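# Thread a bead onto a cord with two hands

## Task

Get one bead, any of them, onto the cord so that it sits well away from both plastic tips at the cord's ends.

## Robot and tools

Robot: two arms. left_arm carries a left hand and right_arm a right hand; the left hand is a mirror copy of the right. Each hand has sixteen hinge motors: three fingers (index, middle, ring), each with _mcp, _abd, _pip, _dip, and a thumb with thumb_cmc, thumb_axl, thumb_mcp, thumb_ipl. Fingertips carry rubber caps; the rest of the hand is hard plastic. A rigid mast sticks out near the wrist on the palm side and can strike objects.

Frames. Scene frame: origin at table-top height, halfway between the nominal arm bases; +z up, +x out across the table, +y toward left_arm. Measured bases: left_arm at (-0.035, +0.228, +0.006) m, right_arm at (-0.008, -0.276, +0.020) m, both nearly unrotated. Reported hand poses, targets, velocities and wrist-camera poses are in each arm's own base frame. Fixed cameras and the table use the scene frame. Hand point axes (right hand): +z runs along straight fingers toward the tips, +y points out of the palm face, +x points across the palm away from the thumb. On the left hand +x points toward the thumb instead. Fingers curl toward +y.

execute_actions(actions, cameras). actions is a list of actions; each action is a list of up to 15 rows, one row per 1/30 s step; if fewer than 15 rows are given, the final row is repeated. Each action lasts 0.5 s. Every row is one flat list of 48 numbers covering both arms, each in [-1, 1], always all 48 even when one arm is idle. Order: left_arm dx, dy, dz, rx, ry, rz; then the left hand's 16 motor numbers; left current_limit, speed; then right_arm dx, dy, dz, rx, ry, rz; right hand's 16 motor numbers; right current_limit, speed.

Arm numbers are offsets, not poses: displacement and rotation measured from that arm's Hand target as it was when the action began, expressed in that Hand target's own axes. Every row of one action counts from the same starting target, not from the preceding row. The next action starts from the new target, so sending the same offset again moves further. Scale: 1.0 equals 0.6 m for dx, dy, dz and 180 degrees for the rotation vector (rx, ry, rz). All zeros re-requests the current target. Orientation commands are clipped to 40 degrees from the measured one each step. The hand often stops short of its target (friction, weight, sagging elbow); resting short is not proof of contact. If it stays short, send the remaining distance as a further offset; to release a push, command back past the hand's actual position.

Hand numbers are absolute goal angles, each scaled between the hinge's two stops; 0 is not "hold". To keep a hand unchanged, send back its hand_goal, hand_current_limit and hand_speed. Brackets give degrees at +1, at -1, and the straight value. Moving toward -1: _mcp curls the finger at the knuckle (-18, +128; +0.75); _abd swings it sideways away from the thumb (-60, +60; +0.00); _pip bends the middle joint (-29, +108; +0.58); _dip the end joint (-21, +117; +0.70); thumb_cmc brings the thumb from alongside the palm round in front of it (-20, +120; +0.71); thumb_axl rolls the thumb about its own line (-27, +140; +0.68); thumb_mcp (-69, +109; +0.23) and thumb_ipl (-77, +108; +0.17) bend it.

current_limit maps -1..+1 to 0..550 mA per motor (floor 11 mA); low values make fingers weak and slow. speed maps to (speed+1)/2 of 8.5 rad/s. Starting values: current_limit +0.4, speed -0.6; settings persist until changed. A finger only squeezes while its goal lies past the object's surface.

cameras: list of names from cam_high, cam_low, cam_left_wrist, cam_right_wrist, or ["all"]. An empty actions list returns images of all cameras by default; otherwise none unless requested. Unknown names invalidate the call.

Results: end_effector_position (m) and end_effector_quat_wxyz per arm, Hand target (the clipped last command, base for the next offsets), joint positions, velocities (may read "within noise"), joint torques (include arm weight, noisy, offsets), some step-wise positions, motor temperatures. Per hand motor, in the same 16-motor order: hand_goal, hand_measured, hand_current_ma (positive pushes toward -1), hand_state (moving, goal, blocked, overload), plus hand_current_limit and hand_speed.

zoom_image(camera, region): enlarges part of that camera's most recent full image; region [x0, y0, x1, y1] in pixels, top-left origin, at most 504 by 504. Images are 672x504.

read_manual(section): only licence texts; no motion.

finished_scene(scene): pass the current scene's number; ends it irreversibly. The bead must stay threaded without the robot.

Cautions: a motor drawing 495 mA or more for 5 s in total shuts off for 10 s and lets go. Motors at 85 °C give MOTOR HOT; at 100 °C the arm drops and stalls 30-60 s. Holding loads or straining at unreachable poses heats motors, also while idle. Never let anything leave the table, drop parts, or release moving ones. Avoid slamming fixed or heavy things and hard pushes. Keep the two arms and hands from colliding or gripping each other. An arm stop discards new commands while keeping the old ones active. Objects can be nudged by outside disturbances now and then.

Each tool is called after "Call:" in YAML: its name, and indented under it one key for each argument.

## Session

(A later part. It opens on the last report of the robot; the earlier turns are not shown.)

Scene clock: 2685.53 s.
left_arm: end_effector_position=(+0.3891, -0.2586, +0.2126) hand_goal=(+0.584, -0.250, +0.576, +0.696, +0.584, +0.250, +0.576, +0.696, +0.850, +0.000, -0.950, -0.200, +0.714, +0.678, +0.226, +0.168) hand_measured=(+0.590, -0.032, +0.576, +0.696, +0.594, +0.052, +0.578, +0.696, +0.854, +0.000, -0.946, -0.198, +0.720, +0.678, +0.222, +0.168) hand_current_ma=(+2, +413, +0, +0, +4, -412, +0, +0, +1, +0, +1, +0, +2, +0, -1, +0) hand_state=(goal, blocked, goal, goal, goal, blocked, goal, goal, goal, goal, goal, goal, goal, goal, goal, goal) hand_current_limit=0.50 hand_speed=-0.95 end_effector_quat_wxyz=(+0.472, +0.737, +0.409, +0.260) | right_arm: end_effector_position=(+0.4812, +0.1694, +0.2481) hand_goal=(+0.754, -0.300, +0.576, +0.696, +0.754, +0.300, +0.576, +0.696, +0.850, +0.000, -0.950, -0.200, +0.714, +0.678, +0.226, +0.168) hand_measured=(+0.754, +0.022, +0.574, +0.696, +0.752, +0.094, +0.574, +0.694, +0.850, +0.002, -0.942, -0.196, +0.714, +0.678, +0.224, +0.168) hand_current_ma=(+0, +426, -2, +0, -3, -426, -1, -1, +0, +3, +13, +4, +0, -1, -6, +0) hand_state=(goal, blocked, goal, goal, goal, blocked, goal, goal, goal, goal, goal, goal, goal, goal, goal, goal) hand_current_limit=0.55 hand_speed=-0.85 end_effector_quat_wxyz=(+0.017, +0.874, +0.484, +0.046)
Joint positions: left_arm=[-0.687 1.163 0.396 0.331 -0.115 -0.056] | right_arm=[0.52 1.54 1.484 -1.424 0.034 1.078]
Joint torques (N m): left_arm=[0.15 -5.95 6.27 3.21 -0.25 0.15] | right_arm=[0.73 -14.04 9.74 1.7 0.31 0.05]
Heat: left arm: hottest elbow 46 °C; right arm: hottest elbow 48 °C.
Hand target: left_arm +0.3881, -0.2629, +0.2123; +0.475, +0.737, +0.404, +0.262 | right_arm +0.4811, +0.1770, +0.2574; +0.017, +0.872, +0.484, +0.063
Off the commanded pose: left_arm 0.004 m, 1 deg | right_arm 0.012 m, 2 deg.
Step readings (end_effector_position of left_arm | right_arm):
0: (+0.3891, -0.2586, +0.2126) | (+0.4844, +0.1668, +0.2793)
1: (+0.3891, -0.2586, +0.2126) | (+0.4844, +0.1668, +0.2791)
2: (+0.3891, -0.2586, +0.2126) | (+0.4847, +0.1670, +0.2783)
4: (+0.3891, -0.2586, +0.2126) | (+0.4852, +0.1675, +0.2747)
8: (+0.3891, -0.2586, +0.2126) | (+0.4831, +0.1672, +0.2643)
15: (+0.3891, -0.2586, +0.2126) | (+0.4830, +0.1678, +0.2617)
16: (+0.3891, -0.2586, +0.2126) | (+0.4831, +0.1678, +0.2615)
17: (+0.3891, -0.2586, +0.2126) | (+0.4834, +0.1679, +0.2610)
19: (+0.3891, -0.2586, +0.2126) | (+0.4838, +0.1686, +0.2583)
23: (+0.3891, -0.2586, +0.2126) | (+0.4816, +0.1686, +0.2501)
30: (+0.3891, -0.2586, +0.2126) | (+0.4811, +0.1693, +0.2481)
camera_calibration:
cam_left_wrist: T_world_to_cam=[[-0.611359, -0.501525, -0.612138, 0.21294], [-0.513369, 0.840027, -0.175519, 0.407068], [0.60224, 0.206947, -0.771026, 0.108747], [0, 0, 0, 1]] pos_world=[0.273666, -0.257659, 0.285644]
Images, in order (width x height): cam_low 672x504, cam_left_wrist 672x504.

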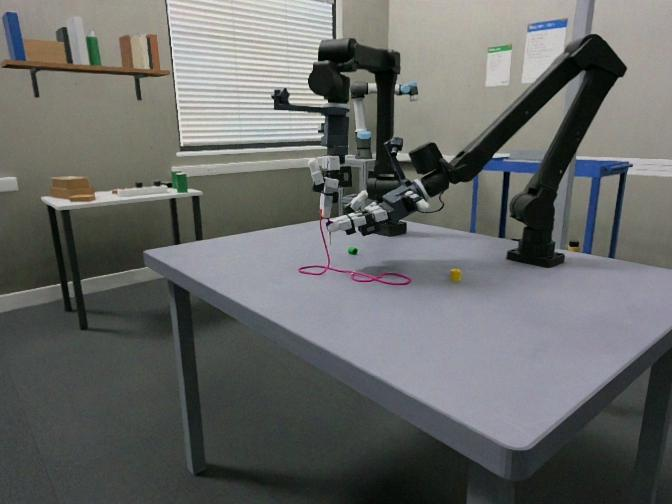

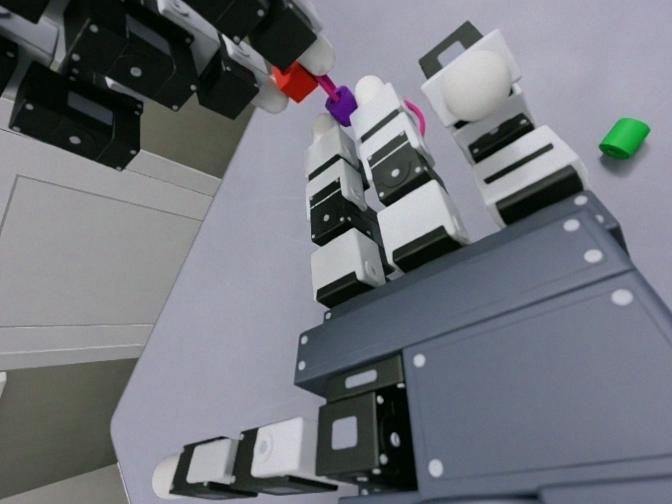

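Call:
execute_actions:
  actions:
    - [[0,0,0,0,0,0,0.669,-0.25,0.576,0.696,0.669,0.25,0.576,0.696,0.85,0,-0.95,-0.2,0.714,0.678,0.226,0.168,0.5,-0.95,-0.0013,-0.0087,0.022,0,0,0,0.754,-0.3,0.576,0.696,0.754,0.3,0.576,0.696,0.85,0,-0.95,-0.2,0.714,0.678,0.226,0.168,0.55,-0.85]]
    - [[0,0,0,0,0,0,0.754,-0.25,0.576,0.696,0.754,0.25,0.576,0.696,0.85,0,-0.95,-0.2,0.714,0.678,0.226,0.168,0.5,-0.95,-0.0013,-0.0107,0.0218,0,0,0,0.754,-0.3,0.576,0.696,0.754,0.3,0.576,0.696,0.85,0,-0.95,-0.2,0.714,0.678,0.226,0.168,0.55,-0.85]]
  cameras: ["cam_low","cam_left_wrist"]

Call:
zoom_image:
  camera: "cam_low"
  region: [270, 160, 400, 260]

Scene clock: 2694.73 s.
left_arm: end_effector_position=(+0.3891, -0.2586, +0.2126) hand_goal=(+0.754, -0.250, +0.576, +0.696, +0.754, +0.250, +0.576, +0.696, +0.850, +0.000, -0.950, -0.200, +0.714, +0.678, +0.226, +0.168) hand_measured=(+0.758, -0.032, +0.576, +0.696, +0.762, +0.052, +0.578, +0.696, +0.854, +0.000, -0.946, -0.198, +0.720, +0.678, +0.222, +0.168) hand_current_ma=(+1, +413, +0, +0, +4, -412, +0, +0, +1, +0, +1, +0, +2, +0, -1, +0) hand_state=(goal, blocked, goal, goal, goal, blocked, goal, goal, goal, goal, goal, goal, goal, goal, goal, goal) hand_current_limit=0.50 hand_speed=-0.95 end_effector_quat_wxyz=(+0.472, +0.737, +0.409, +0.260) | right_arm: end_effector_position=(+0.4736, +0.1753, +0.2203) hand_goal=(+0.754, -0.300, +0.576, +0.696, +0.754, +0.300, +0.576, +0.696, +0.850, +0.000, -0.950, -0.200, +0.714, +0.678, +0.226, +0.168) hand_measured=(+0.754, +0.022, +0.574, +0.696, +0.752, +0.094, +0.574, +0.694, +0.850, +0.002, -0.942, -0.196, +0.714, +0.678, +0.224, +0.168) hand_current_ma=(+0, +426, -2, +0, -3, -426, -1, -1, +0, +3, +13, +4, +0, -1, -6, +0) hand_state=(goal, blocked, goal, goal, goal, blocked, goal, goal, goal, goal, goal, goal, goal, goal, goal, goal) hand_current_limit=0.55 hand_speed=-0.85 end_effector_quat_wxyz=(+0.017, +0.874, +0.484, +0.045)
Joint positions: left_arm=[-0.687 1.163 0.396 0.331 -0.115 -0.056] | right_arm=[0.539 1.538 1.409 -1.353 0.037 1.096]
Joint torques (N m): left_arm=[0.09 -5.95 6.27 3.19 -0.25 0.15] | right_arm=[0.67 -13.98 9.68 1.66 0.31 0.04]
Heat: left arm: hottest elbow 46 °C; right arm: hottest elbow 49 °C.
Hand target: left_arm +0.3881, -0.2629, +0.2123; +0.475, +0.737, +0.404, +0.262 | right_arm +0.4738, +0.1826, +0.2301; +0.017, +0.872, +0.484, +0.062
Off the commanded pose: left_arm 0.004 m, 1 deg | right_arm 0.012 m, 2 deg.
Step readings (end_effector_position of left_arm | right_arm):
0: (+0.3891, -0.2586, +0.2126) | (+0.4812, +0.1694, +0.2481)
1: (+0.3891, -0.2586, +0.2126) | (+0.4813, +0.1694, +0.2481)
2: (+0.3891, -0.2586, +0.2126) | (+0.4815, +0.1694, +0.2473)
4: (+0.3891, -0.2586, +0.2126) | (+0.4817, +0.1701, +0.2444)
8: (+0.3891, -0.2586, +0.2126) | (+0.4786, +0.1709, +0.2362)
15: (+0.3891, -0.2586, +0.2126) | (+0.4778, +0.1721, +0.2341)
16: (+0.3891, -0.2586, +0.2126) | (+0.4779, +0.1721, +0.2340)
17: (+0.3891, -0.2586, +0.2126) | (+0.4780, +0.1724, +0.2332)
19: (+0.3891, -0.2586, +0.2126) | (+0.4781, +0.1729, +0.2305)
23: (+0.3891, -0.2586, +0.2126) | (+0.4746, +0.1738, +0.2225)
30: (+0.3891, -0.2586, +0.2126) | (+0.4735, +0.1753, +0.2203)
camera_calibration:
cam_left_wrist: T_world_to_cam=[[-0.611359, -0.501525, -0.612138, 0.21294], [-0.513369, 0.840027, -0.175519, 0.407068], [0.60224, 0.206947, -0.771026, 0.108747], [0, 0, 0, 1]] pos_world=[0.273666, -0.257659, 0.285644]
Images, in order (width x height): cam_low 672x504, cam_left_wrist 672x504.

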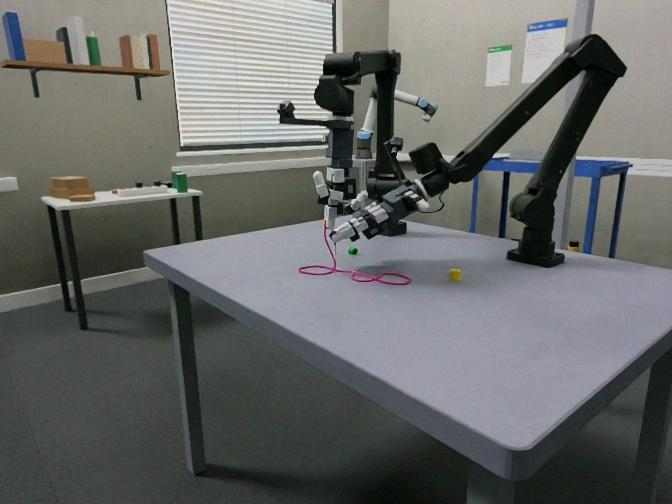

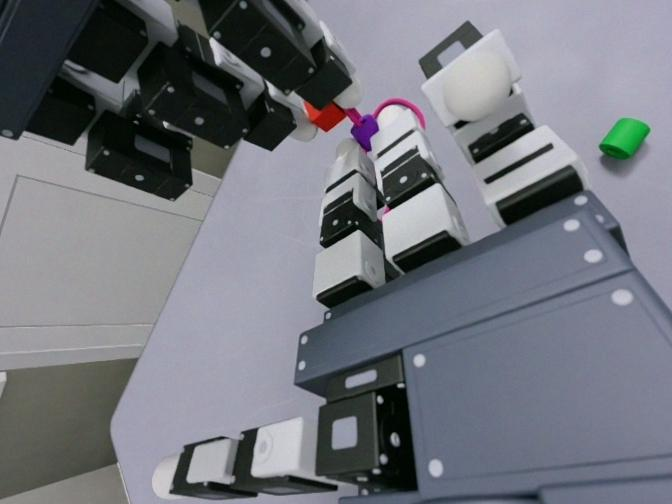

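Scaled by 3.877 from the camera's 672x504 image, which has a finer 960x720 frame.

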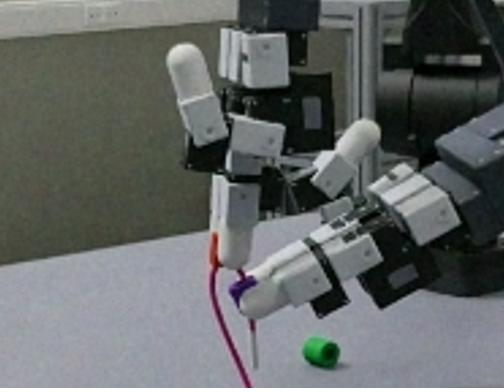

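Call:
execute_actions:
  actions:
    - [[0,-0.0289,0.0131,0,0,0,0.754,-0.25,0.576,0.696,0.754,0.25,0.576,0.696,0.85,0,-0.95,-0.2,0.714,0.678,0.226,0.168,0.5,-0.95,-0.0021,-0.003,0.0314,0,0,0,0.754,-0.3,0.576,0.696,0.754,0.3,0.576,0.696,0.85,0,-0.95,-0.2,0.714,0.678,0.226,0.168,0.55,-0.85]]
    - [[0,-0.0289,0.0131,0,0,0,0.754,-0.25,0.576,0.696,0.754,0.25,0.576,0.696,0.85,0,-0.95,-0.2,0.714,0.678,0.226,0.168,0.5,-0.95,-0.0021,-0.003,0.0314,0,0,0,0.754,-0.3,0.576,0.696,0.754,0.3,0.576,0.696,0.85,0,-0.95,-0.2,0.714,0.678,0.226,0.168,0.55,-0.85]]
  cameras: ["cam_low","cam_left_wrist"]

Call:
zoom_image:
  camera: "cam_low"
  region: [270, 180, 400, 280]

Call:
zoom_image:
  camera: "cam_left_wrist"
  region: [260, 60, 440, 180]

Scene clock: 2709.87 s.
left_arm: end_effector_position=(+0.3888, -0.2583, +0.1716) hand_goal=(+0.754, -0.250, +0.576, +0.696, +0.754, +0.250, +0.576, +0.696, +0.850, +0.000, -0.950, -0.200, +0.714, +0.678, +0.226, +0.168) hand_measured=(+0.758, -0.032, +0.576, +0.696, +0.764, +0.052, +0.578, +0.696, +0.854, +0.000, -0.946, -0.198, +0.720, +0.678, +0.222, +0.168) hand_current_ma=(+1, +413, +0, +0, +4, -412, +0, +0, +1, +0, +1, +0, +2, +0, -1, +0) hand_state=(goal, blocked, goal, goal, goal, blocked, goal, goal, goal, goal, goal, goal, goal, goal, goal, goal) hand_current_limit=0.50 hand_speed=-0.95 end_effector_quat_wxyz=(+0.469, +0.738, +0.410, +0.259) | right_arm: end_effector_position=(+0.4727, +0.1746, +0.1910) hand_goal=(+0.754, -0.300, +0.576, +0.696, +0.754, +0.300, +0.576, +0.696, +0.850, +0.000, -0.950, -0.200, +0.714, +0.678, +0.226, +0.168) hand_measured=(+0.754, +0.022, +0.574, +0.696, +0.752, +0.094, +0.574, +0.694, +0.850, +0.002, -0.942, -0.196, +0.714, +0.678, +0.224, +0.168) hand_current_ma=(+0, +426, -2, +0, -3, -426, -1, -1, +0, +3, +13, +4, +0, -1, -6, +0) hand_state=(goal, blocked, goal, goal, goal, blocked, goal, goal, goal, goal, goal, goal, goal, goal, goal, goal) hand_current_limit=0.55 hand_speed=-0.85 end_effector_quat_wxyz=(+0.017, +0.874, +0.483, +0.054)
Joint positions: left_arm=[-0.687 1.312 0.349 0.519 -0.115 -0.056] | right_arm=[0.539 1.538 1.329 -1.255 0.037 1.098]
Joint torques (N m): left_arm=[0.15 -7.18 5.42 3.14 -0.24 0.15] | right_arm=[0.67 -12.4 9.59 1.76 0.31 0.05]
Heat: left arm: hottest elbow 46 °C; right arm: hottest elbow 49 °C.
Hand target: left_arm +0.3881, -0.2628, +0.1743; +0.475, +0.737, +0.404, +0.262 | right_arm +0.4743, +0.1835, +0.1922; +0.017, +0.872, +0.484, +0.063
Off the commanded pose: left_arm 0.005 m, 1 deg | right_arm 0.009 m, 1 deg.
Step readings (end_effector_position of left_arm | right_arm):
0: (+0.3891, -0.2586, +0.2126) | (+0.4735, +0.1752, +0.2203)
1: (+0.3890, -0.2585, +0.2125) | (+0.4736, +0.1753, +0.2202)
2: (+0.3889, -0.2585, +0.2126) | (+0.4740, +0.1755, +0.2193)
4: (+0.3889, -0.2584, +0.2100) | (+0.4749, +0.1761, +0.2160)
8: (+0.3887, -0.2583, +0.1950) | (+0.4729, +0.1749, +0.2073)
15: (+0.3884, -0.2581, +0.1888) | (+0.4728, +0.1748, +0.2051)
16: (+0.3885, -0.2582, +0.1896) | (+0.4729, +0.1749, +0.2050)
17: (+0.3885, -0.2581, +0.1902) | (+0.4735, +0.1751, +0.2043)
19: (+0.3889, -0.2585, +0.1894) | (+0.4746, +0.1758, +0.2012)
23: (+0.3894, -0.2589, +0.1776) | (+0.4725, +0.1745, +0.1930)
30: (+0.3887, -0.2583, +0.1704) | (+0.4725, +0.1745, +0.1910)
camera_calibration:
cam_left_wrist: T_world_to_cam=[[-0.614455, -0.499005, -0.611097, 0.18945], [-0.514234, 0.84074, -0.169466, 0.398917], [0.598338, 0.210118, -0.773203, 0.0800146], [0, 0, 0, 1]] pos_world=[0.27367, -0.257661, 0.245243]
Images, in order (width x height): cam_low 672x504, cam_left_wrist 672x504.

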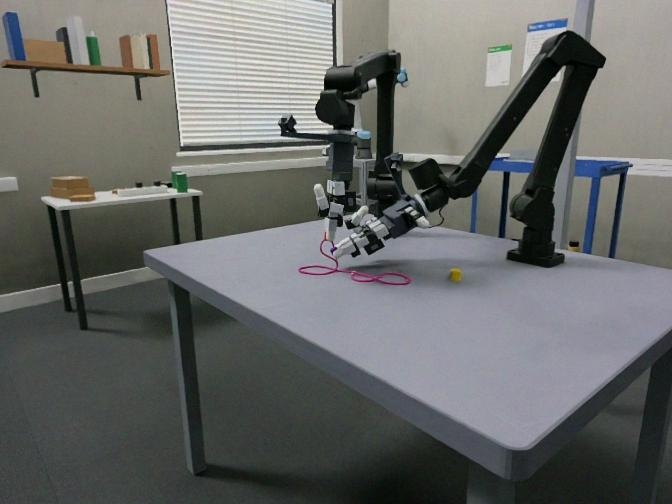

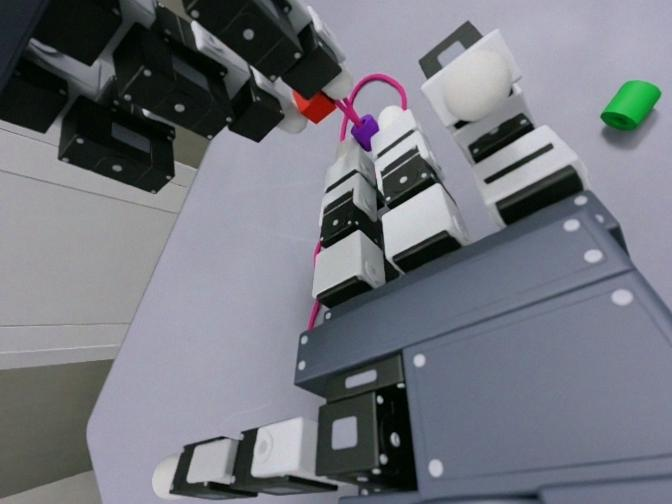

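Scaled by 3.877 from the camera's 672x504 image, which has a finer 960x720 frame.

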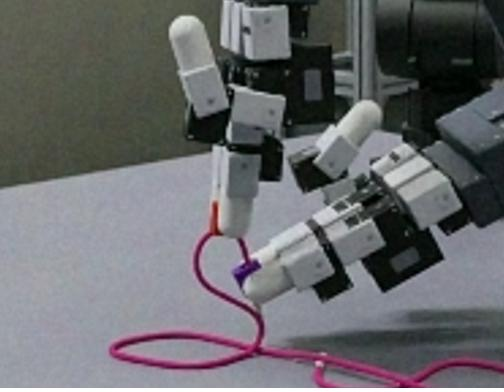

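Scaled by 2.800 from the camera's 672x504 image, which has a finer 960x720 frame.

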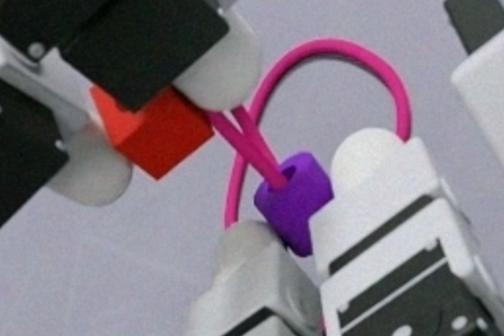

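Call:
execute_actions:
  actions:
    - [[0,-0.0251,0.0114,0,0,0,0.754,-0.25,0.576,0.696,0.754,0.25,0.576,0.696,0.85,0,-0.95,-0.2,0.714,0.678,0.226,0.168,0.5,-0.95,-0.0025,-0.0036,0.0372,0,0,0,0.754,-0.3,0.576,0.696,0.754,0.3,0.576,0.696,0.85,0,-0.95,-0.2,0.714,0.678,0.226,0.168,0.55,-0.85]]
    - [[0,-0.0251,0.0114,0,0,0,0.754,-0.25,0.576,0.696,0.754,0.25,0.576,0.696,0.85,0,-0.95,-0.2,0.714,0.678,0.226,0.168,0.5,-0.95,-0.0025,-0.0036,0.0372,0,0,0,0.754,-0.3,0.576,0.696,0.754,0.3,0.576,0.696,0.85,0,-0.95,-0.2,0.714,0.678,0.226,0.168,0.55,-0.85]]
  cameras: ["cam_low","cam_left_wrist","cam_right_wrist"]

Call:
zoom_image:
  camera: "cam_low"
  region: [270, 180, 400, 280]

Call:
zoom_image:
  camera: "cam_left_wrist"
  region: [260, 60, 440, 180]

Scene clock: 2726.07 s.
left_arm: end_effector_position=(+0.3902, -0.2594, +0.1423) hand_goal=(+0.754, -0.250, +0.576, +0.696, +0.754, +0.250, +0.576, +0.696, +0.850, +0.000, -0.950, -0.200, +0.714, +0.678, +0.226, +0.168) hand_measured=(+0.758, -0.032, +0.574, +0.694, +0.764, +0.052, +0.578, +0.696, +0.854, +0.000, -0.946, -0.198, +0.722, +0.678, +0.222, +0.168) hand_current_ma=(+1, +413, +0, +0, +4, -412, +0, +0, +1, +0, +1, +0, +2, +0, -1, +0) hand_state=(goal, blocked, goal, goal, goal, blocked, goal, goal, goal, goal, goal, goal, goal, goal, goal, goal) hand_current_limit=0.50 hand_speed=-0.95 end_effector_quat_wxyz=(+0.472, +0.736, +0.409, +0.261) | right_arm: end_effector_position=(+0.4729, +0.1753, +0.1474) hand_goal=(+0.754, -0.300, +0.576, +0.696, +0.754, +0.300, +0.576, +0.696, +0.850, +0.000, -0.950, -0.200, +0.714, +0.678, +0.226, +0.168) hand_measured=(+0.754, +0.022, +0.574, +0.696, +0.752, +0.094, +0.574, +0.694, +0.850, +0.002, -0.942, -0.196, +0.714, +0.678, +0.224, +0.168) hand_current_ma=(+0, +426, -2, +0, -3, -426, -1, -1, +0, +3, +13, +4, +0, -1, -6, +0) hand_state=(goal, blocked, goal, goal, goal, blocked, goal, goal, goal, goal, goal, goal, goal, goal, goal, goal) hand_current_limit=0.55 hand_speed=-0.85 end_effector_quat_wxyz=(+0.017, +0.874, +0.483, +0.055)
Joint positions: left_arm=[-0.687 1.459 0.33 0.695 -0.116 -0.056] | right_arm=[0.54 1.568 1.245 -1.139 0.037 1.099]
Joint torques (N m): left_arm=[0.21 -7.77 4.12 3.21 -0.2 0.15] | right_arm=[0.79 -12.22 9.37 1.73 0.3 0.04]
Heat: left arm: hottest elbow 45 °C; right arm: hottest elbow 49 °C.
Hand target: left_arm +0.3883, -0.2628, +0.1412; +0.475, +0.737, +0.404, +0.262 | right_arm +0.4746, +0.1846, +0.1472; +0.017, +0.873, +0.484, +0.062
Off the commanded pose: left_arm 0.004 m, 1 deg | right_arm 0.009 m, 1 deg.
Step readings (end_effector_position of left_arm | right_arm):
0: (+0.3888, -0.2583, +0.1716) | (+0.4727, +0.1746, +0.1910)
1: (+0.3888, -0.2584, +0.1717) | (+0.4727, +0.1747, +0.1909)
2: (+0.3889, -0.2584, +0.1724) | (+0.4731, +0.1749, +0.1899)
4: (+0.3893, -0.2588, +0.1715) | (+0.4743, +0.1756, +0.1866)
8: (+0.3898, -0.2592, +0.1604) | (+0.4721, +0.1743, +0.1763)
15: (+0.3894, -0.2588, +0.1560) | (+0.4724, +0.1746, +0.1710)
16: (+0.3894, -0.2589, +0.1564) | (+0.4726, +0.1747, +0.1708)
17: (+0.3894, -0.2589, +0.1568) | (+0.4732, +0.1751, +0.1702)
19: (+0.3898, -0.2592, +0.1558) | (+0.4744, +0.1758, +0.1670)
23: (+0.3901, -0.2595, +0.1437) | (+0.4728, +0.1752, +0.1559)
30: (+0.3901, -0.2594, +0.1421) | (+0.4725, +0.1751, +0.1474)
camera_calibration:
cam_left_wrist: T_world_to_cam=[[-0.610171, -0.50244, -0.612572, 0.169586], [-0.51342, 0.839628, -0.177267, 0.396183], [0.603399, 0.206344, -0.77028, 0.0533969], [0, 0, 0, 1]] pos_world=[0.274665, -0.258458, 0.215244]
cam_right_wrist: T_world_to_cam=[[0.178147, -0.983858, -0.0169622, 0.121691], [-0.747288, -0.146486, 0.648153, 0.236012], [-0.640175, -0.102791, -0.761321, 0.561062], [0, 0, 0, 1]] pos_world=[0.513868, 0.211971, 0.276241]
Images, in order (width x height): cam_low 672x504, cam_left_wrist 672x504, cam_right_wrist 672x504.

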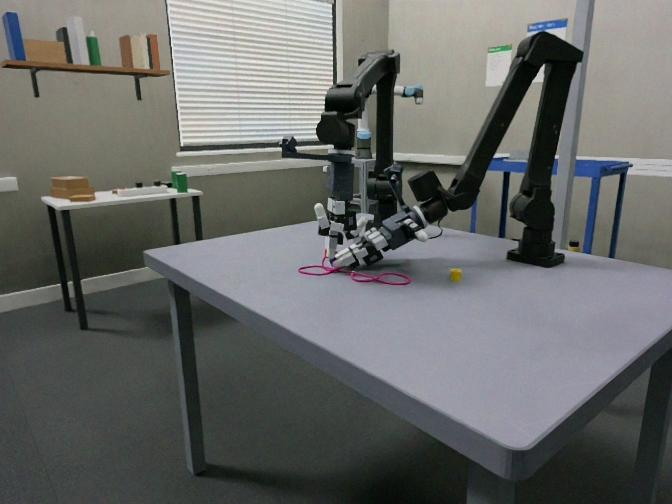

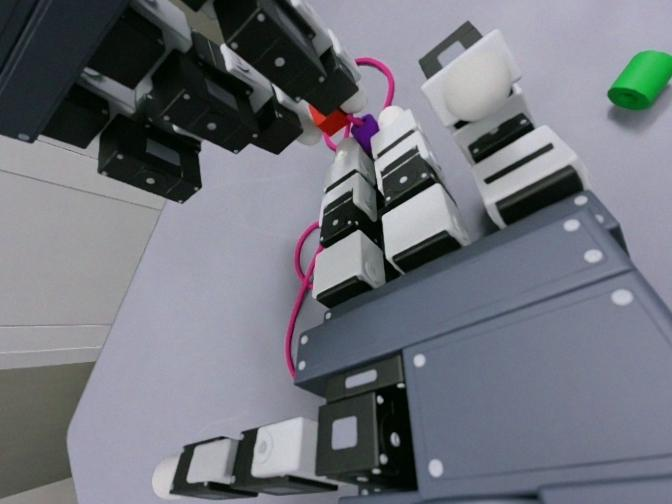

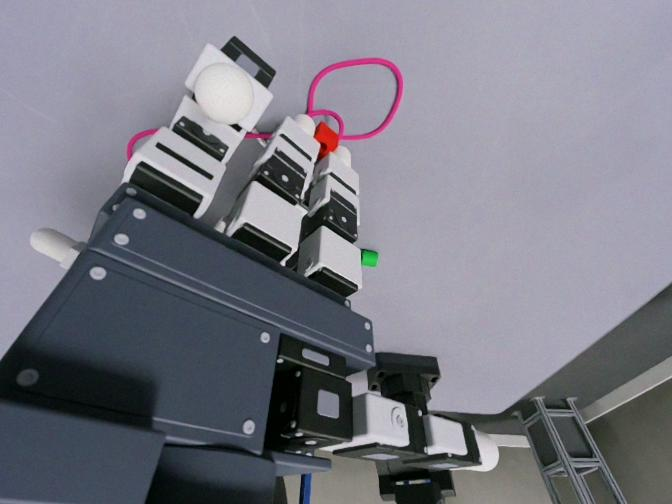

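Scaled by 3.877 from the camera's 672x504 image, which has a finer 960x720 frame.

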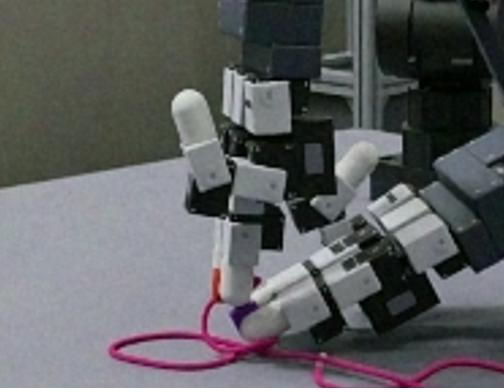

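Scaled by 2.800 from the camera's 672x504 image, which has a finer 960x720 frame.

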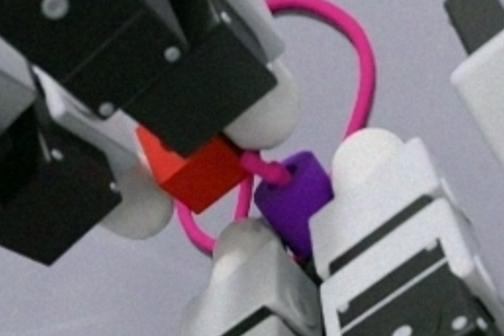

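Call:
execute_actions:
  actions:
    - [[0,-0.007,0.003,0,0,0,0.754,-0.25,0.576,0.696,0.754,0.25,0.576,0.696,0.85,0,-0.95,-0.2,0.714,0.678,0.226,0.168,0.5,-0.95,0,0,0,0,0,0,0.754,-0.3,0.576,0.696,0.754,0.3,0.576,0.696,0.85,0,-0.95,-0.2,0.714,0.678,0.226,0.168,0.55,-0.85]]
    - [[0,0,0,0,0,0,0.754,0.05,0.576,0.696,0.754,-0.05,0.576,0.696,0.85,0,-0.95,-0.2,0.714,0.678,0.226,0.168,0.5,-0.97,0,0,0,0,0,0,0.754,-0.3,0.576,0.696,0.754,0.3,0.576,0.696,0.85,0,-0.95,-0.2,0.714,0.678,0.226,0.168,0.55,-0.85]]
    - [[0,0,0,0,0,0,0.754,0.05,0.576,0.696,0.754,-0.05,0.576,0.696,0.85,0,-0.95,-0.2,0.714,0.678,0.226,0.168,0.5,-0.97,0,0,0,0,0,0,0.754,-0.3,0.576,0.696,0.754,0.3,0.576,0.696,0.85,0,-0.95,-0.2,0.714,0.678,0.226,0.168,0.55,-0.85]]
  cameras: ["cam_low","cam_left_wrist"]

Call:
zoom_image:
  camera: "cam_left_wrist"
  region: [260, 60, 440, 180]

Scene clock: 2741.13 s.
left_arm: end_effector_position=(+0.3909, -0.2600, +0.1402) hand_goal=(+0.754, +0.050, +0.576, +0.696, +0.754, -0.050, +0.576, +0.696, +0.850, +0.000, -0.950, -0.200, +0.714, +0.678, +0.226, +0.168) hand_measured=(+0.754, -0.020, +0.574, +0.694, +0.764, +0.050, +0.578, +0.696, +0.854, +0.000, -0.946, -0.198, +0.722, +0.678, +0.222, +0.168) hand_current_ma=(+0, +37, +0, +0, +4, -24, +0, +0, +1, +0, +1, +0, +2, +0, -1, +0) hand_state=(goal, moving, goal, goal, goal, moving, goal, goal, goal, goal, goal, goal, goal, goal, goal, goal) hand_current_limit=0.50 hand_speed=-0.97 end_effector_quat_wxyz=(+0.475, +0.734, +0.408, +0.262) | right_arm: end_effector_position=(+0.4729, +0.1753, +0.1474) hand_goal=(+0.754, -0.300, +0.576, +0.696, +0.754, +0.300, +0.576, +0.696, +0.850, +0.000, -0.950, -0.200, +0.714, +0.678, +0.226, +0.168) hand_measured=(+0.754, +0.022, +0.574, +0.696, +0.752, +0.094, +0.574, +0.694, +0.850, +0.002, -0.942, -0.196, +0.714, +0.678, +0.224, +0.168) hand_current_ma=(+0, +426, -2, +0, -3, -426, -1, -1, +0, +3, +13, +4, +0, -1, -6, +0) hand_state=(goal, blocked, goal, goal, goal, blocked, goal, goal, goal, goal, goal, goal, goal, goal, goal, goal) hand_current_limit=0.55 hand_speed=-0.85 end_effector_quat_wxyz=(+0.017, +0.874, +0.483, +0.055)
Joint positions: left_arm=[-0.687 1.479 0.33 0.722 -0.116 -0.056] | right_arm=[0.54 1.568 1.245 -1.139 0.037 1.099]
Joint torques (N m): left_arm=[0.21 -7.77 3.81 3.1 -0.2 0.15] | right_arm=[0.79 -12.22 9.36 1.74 0.31 0.04]
Heat: left arm: hottest elbow 43 °C; right arm: hottest elbow 48 °C.
Hand target: left_arm +0.3882, -0.2627, +0.1367; +0.475, +0.737, +0.404, +0.262 | right_arm +0.4746, +0.1846, +0.1472; +0.017, +0.873, +0.484, +0.062
Off the commanded pose: left_arm 0.005 m, 1 deg | right_arm 0.009 m, 1 deg.
Step readings (end_effector_position of left_arm | right_arm):
0: (+0.3902, -0.2594, +0.1424) | (+0.4729, +0.1753, +0.1474)
1: (+0.3902, -0.2594, +0.1423) | (+0.4729, +0.1753, +0.1474)
2: (+0.3903, -0.2595, +0.1425) | (+0.4729, +0.1753, +0.1474)
4: (+0.3905, -0.2597, +0.1421) | (+0.4729, +0.1753, +0.1474)
8: (+0.3908, -0.2599, +0.1401) | (+0.4729, +0.1753, +0.1474)
15: (+0.3909, -0.2600, +0.1402) | (+0.4729, +0.1753, +0.1474)
16: (+0.3909, -0.2600, +0.1403) | (+0.4729, +0.1753, +0.1474)
17: (+0.3909, -0.2600, +0.1401) | (+0.4729, +0.1753, +0.1474)
19: (+0.3909, -0.2600, +0.1401) | (+0.4729, +0.1753, +0.1474)
23: (+0.3909, -0.2600, +0.1401) | (+0.4729, +0.1753, +0.1474)
30: (+0.3909, -0.2600, +0.1402) | (+0.4729, +0.1753, +0.1474)
31: (+0.3909, -0.2600, +0.1402) | (+0.4729, +0.1753, +0.1474)
32: (+0.3909, -0.2600, +0.1402) | (+0.4729, +0.1753, +0.1474)
34: (+0.3909, -0.2600, +0.1402) | (+0.4729, +0.1753, +0.1474)
38: (+0.3909, -0.2600, +0.1402) | (+0.4729, +0.1753, +0.1474)
45: (+0.3909, -0.2600, +0.1402) | (+0.4729, +0.1753, +0.1474)
camera_calibration:
cam_left_wrist: T_world_to_cam=[[-0.606967, -0.50506, -0.6136, 0.166562], [-0.512411, 0.83888, -0.183618, 0.396966], [0.607475, 0.202965, -0.767971, 0.0486376], [0, 0, 0, 1]] pos_world=[0.274962, -0.258755, 0.212445]
Images, in order (width x height): cam_low 672x504, cam_left_wrist 672x504.

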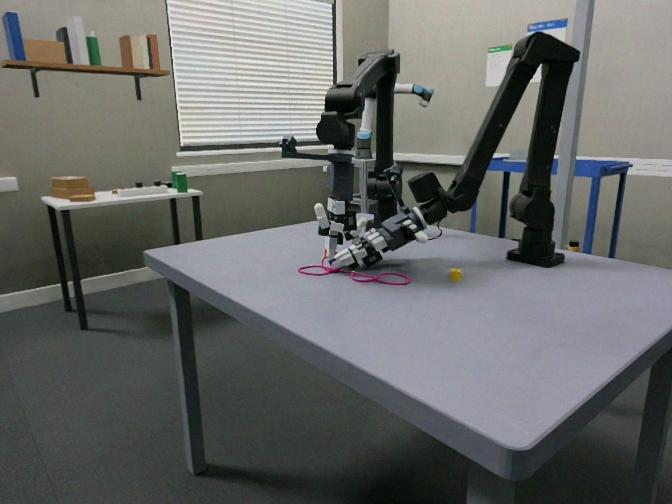

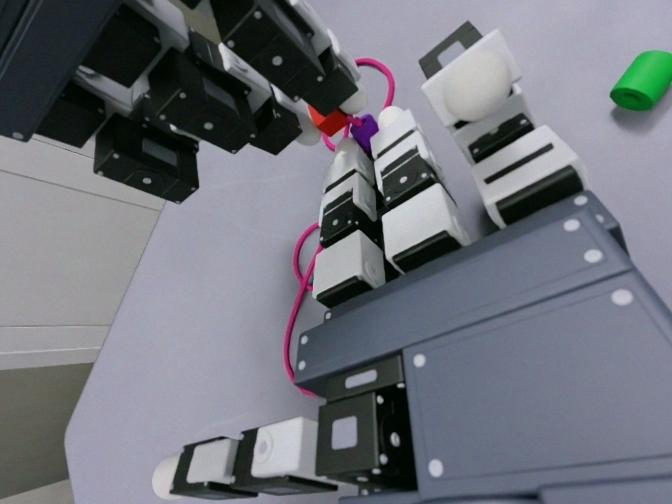

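Scaled by 2.800 from the camera's 672x504 image, which has a finer 960x720 frame.

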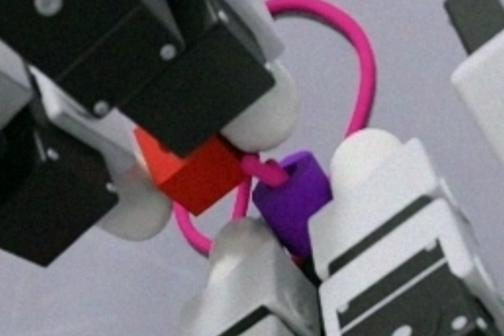

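Call:
execute_actions:
  actions:
    - [[0,0,0,0,0,0,0.754,0.07,0.576,0.696,0.754,-0.07,0.576,0.696,0.85,0,-0.95,-0.2,0.714,0.678,0.226,0.168,0.5,-0.95,0,0,0,0,0,0,0.754,-0.3,0.576,0.696,0.754,0.3,0.576,0.696,0.85,0,-0.95,-0.2,0.714,0.678,0.226,0.168,0.55,-0.85]]
    - [[0,0,0,0,0,0,0.754,0.07,0.576,0.696,0.754,-0.07,0.576,0.696,0.85,0,-0.95,-0.2,0.714,0.678,0.226,0.168,0.5,-0.95,0,0,0,0,0,0,0.754,-0.3,0.576,0.696,0.754,0.3,0.576,0.696,0.85,0,-0.95,-0.2,0.714,0.678,0.226,0.168,0.55,-0.85]]
  cameras: ["cam_left_wrist"]

Call:
zoom_image:
  camera: "cam_left_wrist"
  region: [260, 60, 440, 180]

Scene clock: 2749.20 s.
left_arm: end_effector_position=(+0.3909, -0.2600, +0.1395) hand_goal=(+0.754, +0.070, +0.576, +0.696, +0.754, -0.070, +0.576, +0.696, +0.850, +0.000, -0.950, -0.200, +0.714, +0.678, +0.226, +0.168) hand_measured=(+0.760, +0.066, +0.576, +0.694, +0.764, -0.066, +0.578, +0.696, +0.854, +0.000, -0.946, -0.198, +0.722, +0.678, +0.222, +0.168) hand_current_ma=(+2, -1, +0, +0, +4, +1, +0, +0, +1, +0, +1, +0, +2, +0, -1, +0) hand_state=(goal, goal, goal, goal, goal, goal, goal, goal, goal, goal, goal, goal, goal, goal, goal, goal) hand_current_limit=0.50 hand_speed=-0.95 end_effector_quat_wxyz=(+0.474, +0.735, +0.408, +0.261) | right_arm: end_effector_position=(+0.4729, +0.1753, +0.1474) hand_goal=(+0.754, -0.300, +0.576, +0.696, +0.754, +0.300, +0.576, +0.696, +0.850, +0.000, -0.950, -0.200, +0.714, +0.678, +0.226, +0.168) hand_measured=(+0.754, +0.022, +0.574, +0.696, +0.752, +0.094, +0.574, +0.694, +0.850, +0.002, -0.942, -0.196, +0.714, +0.678, +0.224, +0.168) hand_current_ma=(+0, +426, -2, +0, -3, -426, -1, -1, +0, +3, +13, +4, +0, -1, -6, +0) hand_state=(goal, blocked, goal, goal, goal, blocked, goal, goal, goal, goal, goal, goal, goal, goal, goal, goal) hand_current_limit=0.55 hand_speed=-0.85 end_effector_quat_wxyz=(+0.017, +0.874, +0.483, +0.055)
Joint positions: left_arm=[-0.687 1.481 0.33 0.722 -0.116 -0.056] | right_arm=[0.54 1.568 1.245 -1.139 0.037 1.099]
Joint torques (N m): left_arm=[0.21 -8 3.81 3.08 -0.2 0.15] | right_arm=[0.73 -12.22 9.36 1.74 0.3 0.05]
Heat: left arm: hottest elbow 43 °C; right arm: hottest elbow 48 °C.
Hand target: left_arm +0.3882, -0.2627, +0.1367; +0.475, +0.737, +0.404, +0.262 | right_arm +0.4746, +0.1846, +0.1472; +0.017, +0.872, +0.484, +0.062
Off the commanded pose: left_arm 0.005 m, 1 deg | right_arm 0.009 m, 1 deg.
Step readings (end_effector_position of left_arm | right_arm):
0: (+0.3909, -0.2600, +0.1395) | (+0.4729, +0.1753, +0.1474)
1: (+0.3909, -0.2600, +0.1395) | (+0.4729, +0.1753, +0.1474)
2: (+0.3909, -0.2600, +0.1395) | (+0.4729, +0.1753, +0.1474)
4: (+0.3909, -0.2600, +0.1395) | (+0.4729, +0.1753, +0.1474)
8: (+0.3909, -0.2600, +0.1395) | (+0.4729, +0.1753, +0.1474)
15: (+0.3909, -0.2600, +0.1395) | (+0.4729, +0.1753, +0.1474)
16: (+0.3909, -0.2600, +0.1395) | (+0.4729, +0.1753, +0.1474)
17: (+0.3909, -0.2600, +0.1395) | (+0.4729, +0.1753, +0.1474)
19: (+0.3909, -0.2600, +0.1395) | (+0.4729, +0.1753, +0.1474)
23: (+0.3909, -0.2600, +0.1395) | (+0.4729, +0.1753, +0.1474)
30: (+0.3909, -0.2600, +0.1395) | (+0.4729, +0.1753, +0.1474)
camera_calibration:
cam_left_wrist: T_world_to_cam=[[-0.60767, -0.504448, -0.613408, 0.166627], [-0.51264, 0.839056, -0.182168, 0.396728], [0.606578, 0.20376, -0.76847, 0.0487504], [0, 0, 0, 1]] pos_world=[0.275062, -0.258756, 0.211945]
Images, in order (width x height): cam_left_wrist 672x504.

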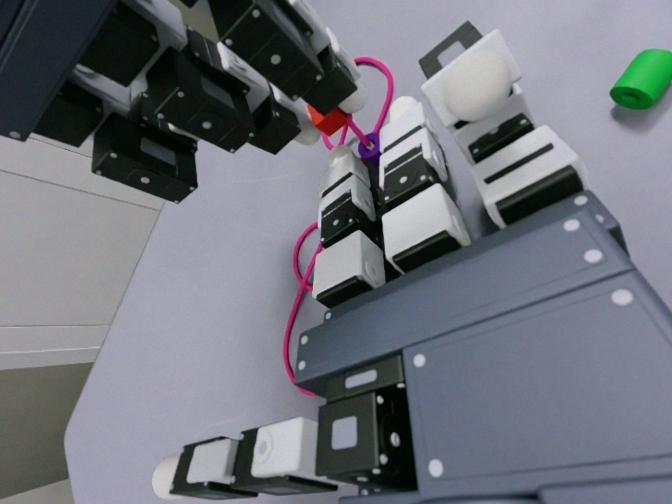

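Scaled by 2.800 from the camera's 672x504 image, which has a finer 960x720 frame.

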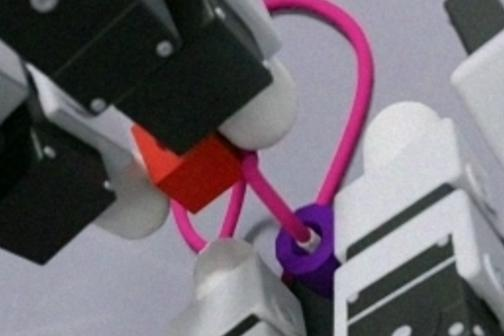

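Call:
execute_actions:
  actions:
    - [[0.0058,-0.0183,-0.0082,0,0,0,0.754,0.07,0.576,0.696,0.754,-0.07,0.576,0.696,0.85,0,-0.95,-0.2,0.714,0.678,0.226,0.168,0.5,-0.95,0,0,0,0,0,0,0.754,-0.3,0.576,0.696,0.754,0.3,0.576,0.696,0.85,0,-0.95,-0.2,0.714,0.678,0.226,0.168,0.55,-0.85]]
  cameras: ["cam_left_wrist","cam_low"]

Call:
zoom_image:
  camera: "cam_left_wrist"
  region: [300, 80, 420, 180]

Scene clock: 2825.03 s.
left_arm: end_effector_position=(+0.3842, -0.2549, +0.1350) hand_goal=(+0.754, +0.070, +0.576, +0.696, +0.754, -0.070, +0.576, +0.696, +0.850, +0.000, -0.950, -0.200, +0.714, +0.678, +0.226, +0.168) hand_measured=(+0.744, +0.070, +0.570, +0.694, +0.764, -0.066, +0.578, +0.696, +0.854, +0.000, -0.946, -0.198, +0.722, +0.678, +0.222, +0.168) hand_current_ma=(-4, +0, -2, -1, +4, +1, +0, +0, +1, +0, +1, +0, +2, +0, -1, +0) hand_state=(goal, goal, goal, goal, goal, goal, goal, goal, goal, goal, goal, goal, goal, goal, goal, goal) hand_current_limit=0.50 hand_speed=-0.95 end_effector_quat_wxyz=(+0.478, +0.733, +0.406, +0.264) | right_arm: end_effector_position=(+0.4729, +0.1753, +0.1474) hand_goal=(+0.754, -0.300, +0.576, +0.696, +0.754, +0.300, +0.576, +0.696, +0.850, +0.000, -0.950, -0.200, +0.714, +0.678, +0.226, +0.168) hand_measured=(+0.754, +0.022, +0.574, +0.696, +0.752, +0.094, +0.574, +0.694, +0.850, +0.002, -0.942, -0.196, +0.714, +0.678, +0.224, +0.168) hand_current_ma=(+0, +426, -2, +0, -3, -426, -1, -1, +0, +3, +13, +4, +0, -1, -6, +0) hand_state=(goal, blocked, goal, goal, goal, blocked, goal, goal, goal, goal, goal, goal, goal, goal, goal, goal) hand_current_limit=0.55 hand_speed=-0.85 end_effector_quat_wxyz=(+0.017, +0.874, +0.483, +0.055)
Joint positions: left_arm=[-0.687 1.499 0.303 0.776 -0.116 -0.053] | right_arm=[0.54 1.568 1.245 -1.139 0.037 1.099]
Joint torques (N m): left_arm=[0.79 -7.3 3.4 2.89 0.1 0.16] | right_arm=[0.79 -12.22 9.39 1.76 0.31 0.04]
Motor temperatures (°C): left_arm=[21 26 40 24 20 22] | right_arm=[21 32 46 21 23 23]
Heat: left arm: hottest elbow 40 °C; right arm: hottest elbow 46 °C.
Hand target: left_arm +0.3825, -0.2549, +0.1287; +0.475, +0.737, +0.404, +0.262 | right_arm +0.4746, +0.1846, +0.1472; +0.017, +0.872, +0.484, +0.062
Off the commanded pose: left_arm 0.006 m, 1 deg | right_arm 0.009 m, 1 deg.
Step readings (end_effector_position of left_arm | right_arm):
0: (+0.3909, -0.2600, +0.1395) | (+0.4729, +0.1753, +0.1474)
1: (+0.3907, -0.2599, +0.1392) | (+0.4729, +0.1753, +0.1474)
2: (+0.3901, -0.2594, +0.1392) | (+0.4729, +0.1753, +0.1474)
4: (+0.3879, -0.2576, +0.1379) | (+0.4729, +0.1753, +0.1474)
8: (+0.3847, -0.2552, +0.1352) | (+0.4729, +0.1753, +0.1474)
15: (+0.3842, -0.2549, +0.1349) | (+0.4729, +0.1753, +0.1474)
camera_calibration:
cam_left_wrist: T_world_to_cam=[[-0.602707, -0.506107, -0.616928, 0.160508], [-0.509881, 0.83897, -0.190135, 0.388231], [0.613813, 0.199965, -0.763707, 0.0438793], [0, 0, 0, 1]] pos_world=[0.267758, -0.253254, 0.206349]
Images, in order (width x height): cam_low 672x504, cam_left_wrist 672x504.

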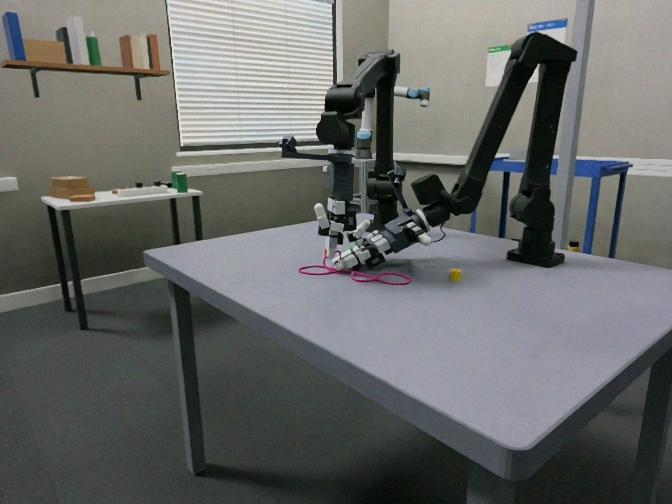

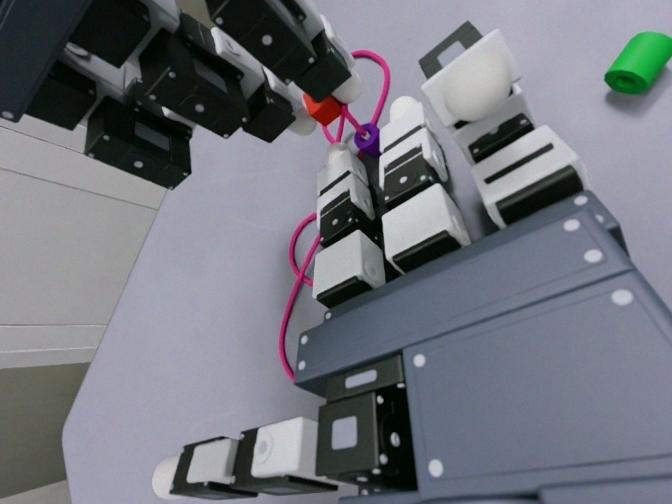

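Scaled by 4.200 from the camera's 672x504 image, which has a finer 960x720 frame.

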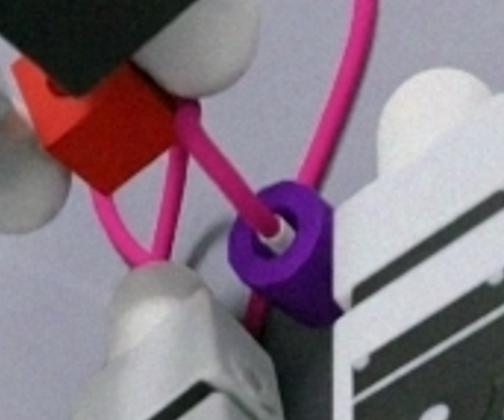

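Call:
execute_actions:
  actions:
    - [[0,0,0,0,0,0,0.754,-0.25,0.576,0.696,0.754,0.25,0.576,0.696,0.85,0,-0.95,-0.2,0.714,0.678,0.226,0.168,0.5,-0.9,0,0,0,0,0,0,0.754,-0.3,0.576,0.696,0.754,0.3,0.576,0.696,0.85,0,-0.95,-0.2,0.714,0.678,0.226,0.168,0.55,-0.85]]
    - [[0,0,0,0,0,0,0.754,-0.25,0.576,0.696,0.754,0.25,0.576,0.696,0.85,0,-0.95,-0.2,0.714,0.678,0.226,0.168,0.5,-0.9,0,0,0,0,0,0,0.754,-0.3,0.576,0.696,0.754,0.3,0.576,0.696,0.85,0,-0.95,-0.2,0.714,0.678,0.226,0.168,0.55,-0.85]]
  cameras: ["cam_left_wrist","cam_low"]

Call:
zoom_image:
  camera: "cam_left_wrist"
  region: [300, 80, 420, 180]

Scene clock: 2839.60 s.
left_arm: end_effector_position=(+0.3841, -0.2552, +0.1354) hand_goal=(+0.754, -0.250, +0.576, +0.696, +0.754, +0.250, +0.576, +0.696, +0.850, +0.000, -0.950, -0.200, +0.714, +0.678, +0.226, +0.168) hand_measured=(+0.738, -0.022, +0.566, +0.692, +0.766, +0.066, +0.578, +0.696, +0.854, +0.000, -0.946, -0.198, +0.722, +0.678, +0.222, +0.168) hand_current_ma=(-11, +413, -4, -1, +6, -412, +0, +0, +1, +0, +1, +0, +2, +0, -1, +0) hand_state=(goal, blocked, goal, goal, goal, blocked, goal, goal, goal, goal, goal, goal, goal, goal, goal, goal) hand_current_limit=0.50 hand_speed=-0.90 end_effector_quat_wxyz=(+0.479, +0.733, +0.405, +0.263) | right_arm: end_effector_position=(+0.4729, +0.1753, +0.1474) hand_goal=(+0.754, -0.300, +0.576, +0.696, +0.754, +0.300, +0.576, +0.696, +0.850, +0.000, -0.950, -0.200, +0.714, +0.678, +0.226, +0.168) hand_measured=(+0.754, +0.022, +0.574, +0.696, +0.752, +0.094, +0.574, +0.694, +0.850, +0.002, -0.942, -0.196, +0.714, +0.678, +0.224, +0.168) hand_current_ma=(+0, +426, -2, +0, -3, -426, -1, -1, +0, +3, +13, +4, +0, -1, -6, +0) hand_state=(goal, blocked, goal, goal, goal, blocked, goal, goal, goal, goal, goal, goal, goal, goal, goal, goal) hand_current_limit=0.55 hand_speed=-0.85 end_effector_quat_wxyz=(+0.017, +0.874, +0.483, +0.055)
Joint positions: left_arm=[-0.687 1.499 0.303 0.778 -0.114 -0.053] | right_arm=[0.54 1.568 1.245 -1.139 0.037 1.099]
Joint torques (N m): left_arm=[0.79 -7.41 3.41 2.82 0.03 0.16] | right_arm=[0.79 -12.28 9.37 1.73 0.3 0.04]
Heat: left arm: hottest elbow 40 °C; right arm: hottest elbow 46 °C.
Hand target: left_arm +0.3825, -0.2550, +0.1287; +0.475, +0.737, +0.404, +0.262 | right_arm +0.4746, +0.1846, +0.1472; +0.017, +0.872, +0.484, +0.062
Off the commanded pose: left_arm 0.007 m, 1 deg | right_arm 0.009 m, 1 deg.
Step readings (end_effector_position of left_arm | right_arm):
0: (+0.3842, -0.2549, +0.1351) | (+0.4729, +0.1753, +0.1474)
1: (+0.3842, -0.2549, +0.1351) | (+0.4729, +0.1753, +0.1474)
2: (+0.3842, -0.2549, +0.1351) | (+0.4729, +0.1753, +0.1474)
4: (+0.3842, -0.2549, +0.1351) | (+0.4729, +0.1753, +0.1474)
8: (+0.3842, -0.2549, +0.1352) | (+0.4729, +0.1753, +0.1474)
15: (+0.3843, -0.2549, +0.1354) | (+0.4729, +0.1753, +0.1474)
16: (+0.3843, -0.2549, +0.1354) | (+0.4729, +0.1753, +0.1474)
17: (+0.3843, -0.2549, +0.1354) | (+0.4729, +0.1753, +0.1474)
19: (+0.3843, -0.2549, +0.1354) | (+0.4729, +0.1753, +0.1474)
23: (+0.3841, -0.2552, +0.1354) | (+0.4729, +0.1753, +0.1474)
30: (+0.3841, -0.2552, +0.1354) | (+0.4729, +0.1753, +0.1474)
camera_calibration:
cam_left_wrist: T_world_to_cam=[[-0.602892, -0.50595, -0.616876, 0.16059], [-0.508047, 0.83963, -0.192119, 0.388255], [0.61515, 0.197575, -0.763253, 0.0430974], [0, 0, 0, 1]] pos_world=[0.267558, -0.253255, 0.206549]
Images, in order (width x height): cam_low 672x504, cam_left_wrist 672x504.

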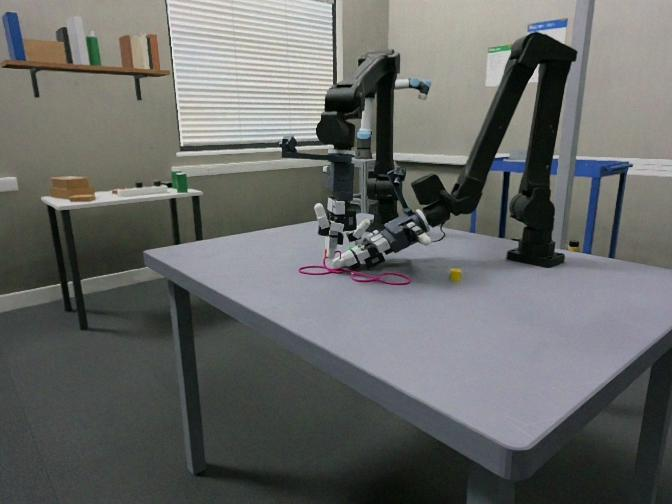

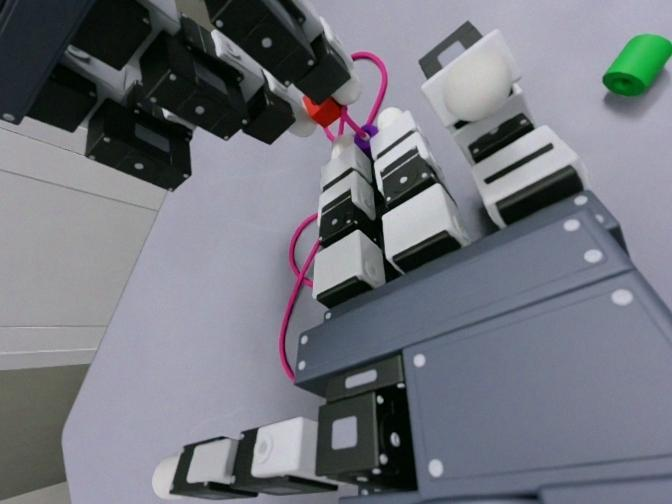

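Scaled by 4.200 from the camera's 672x504 image, which has a finer 960x720 frame.

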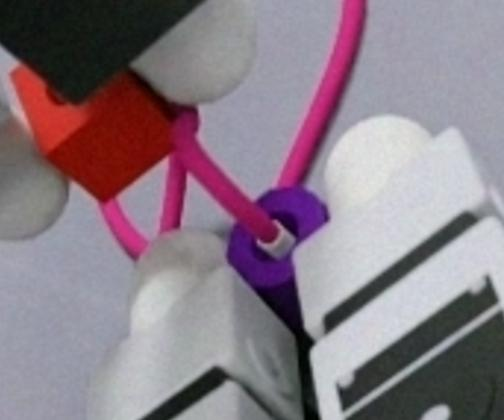

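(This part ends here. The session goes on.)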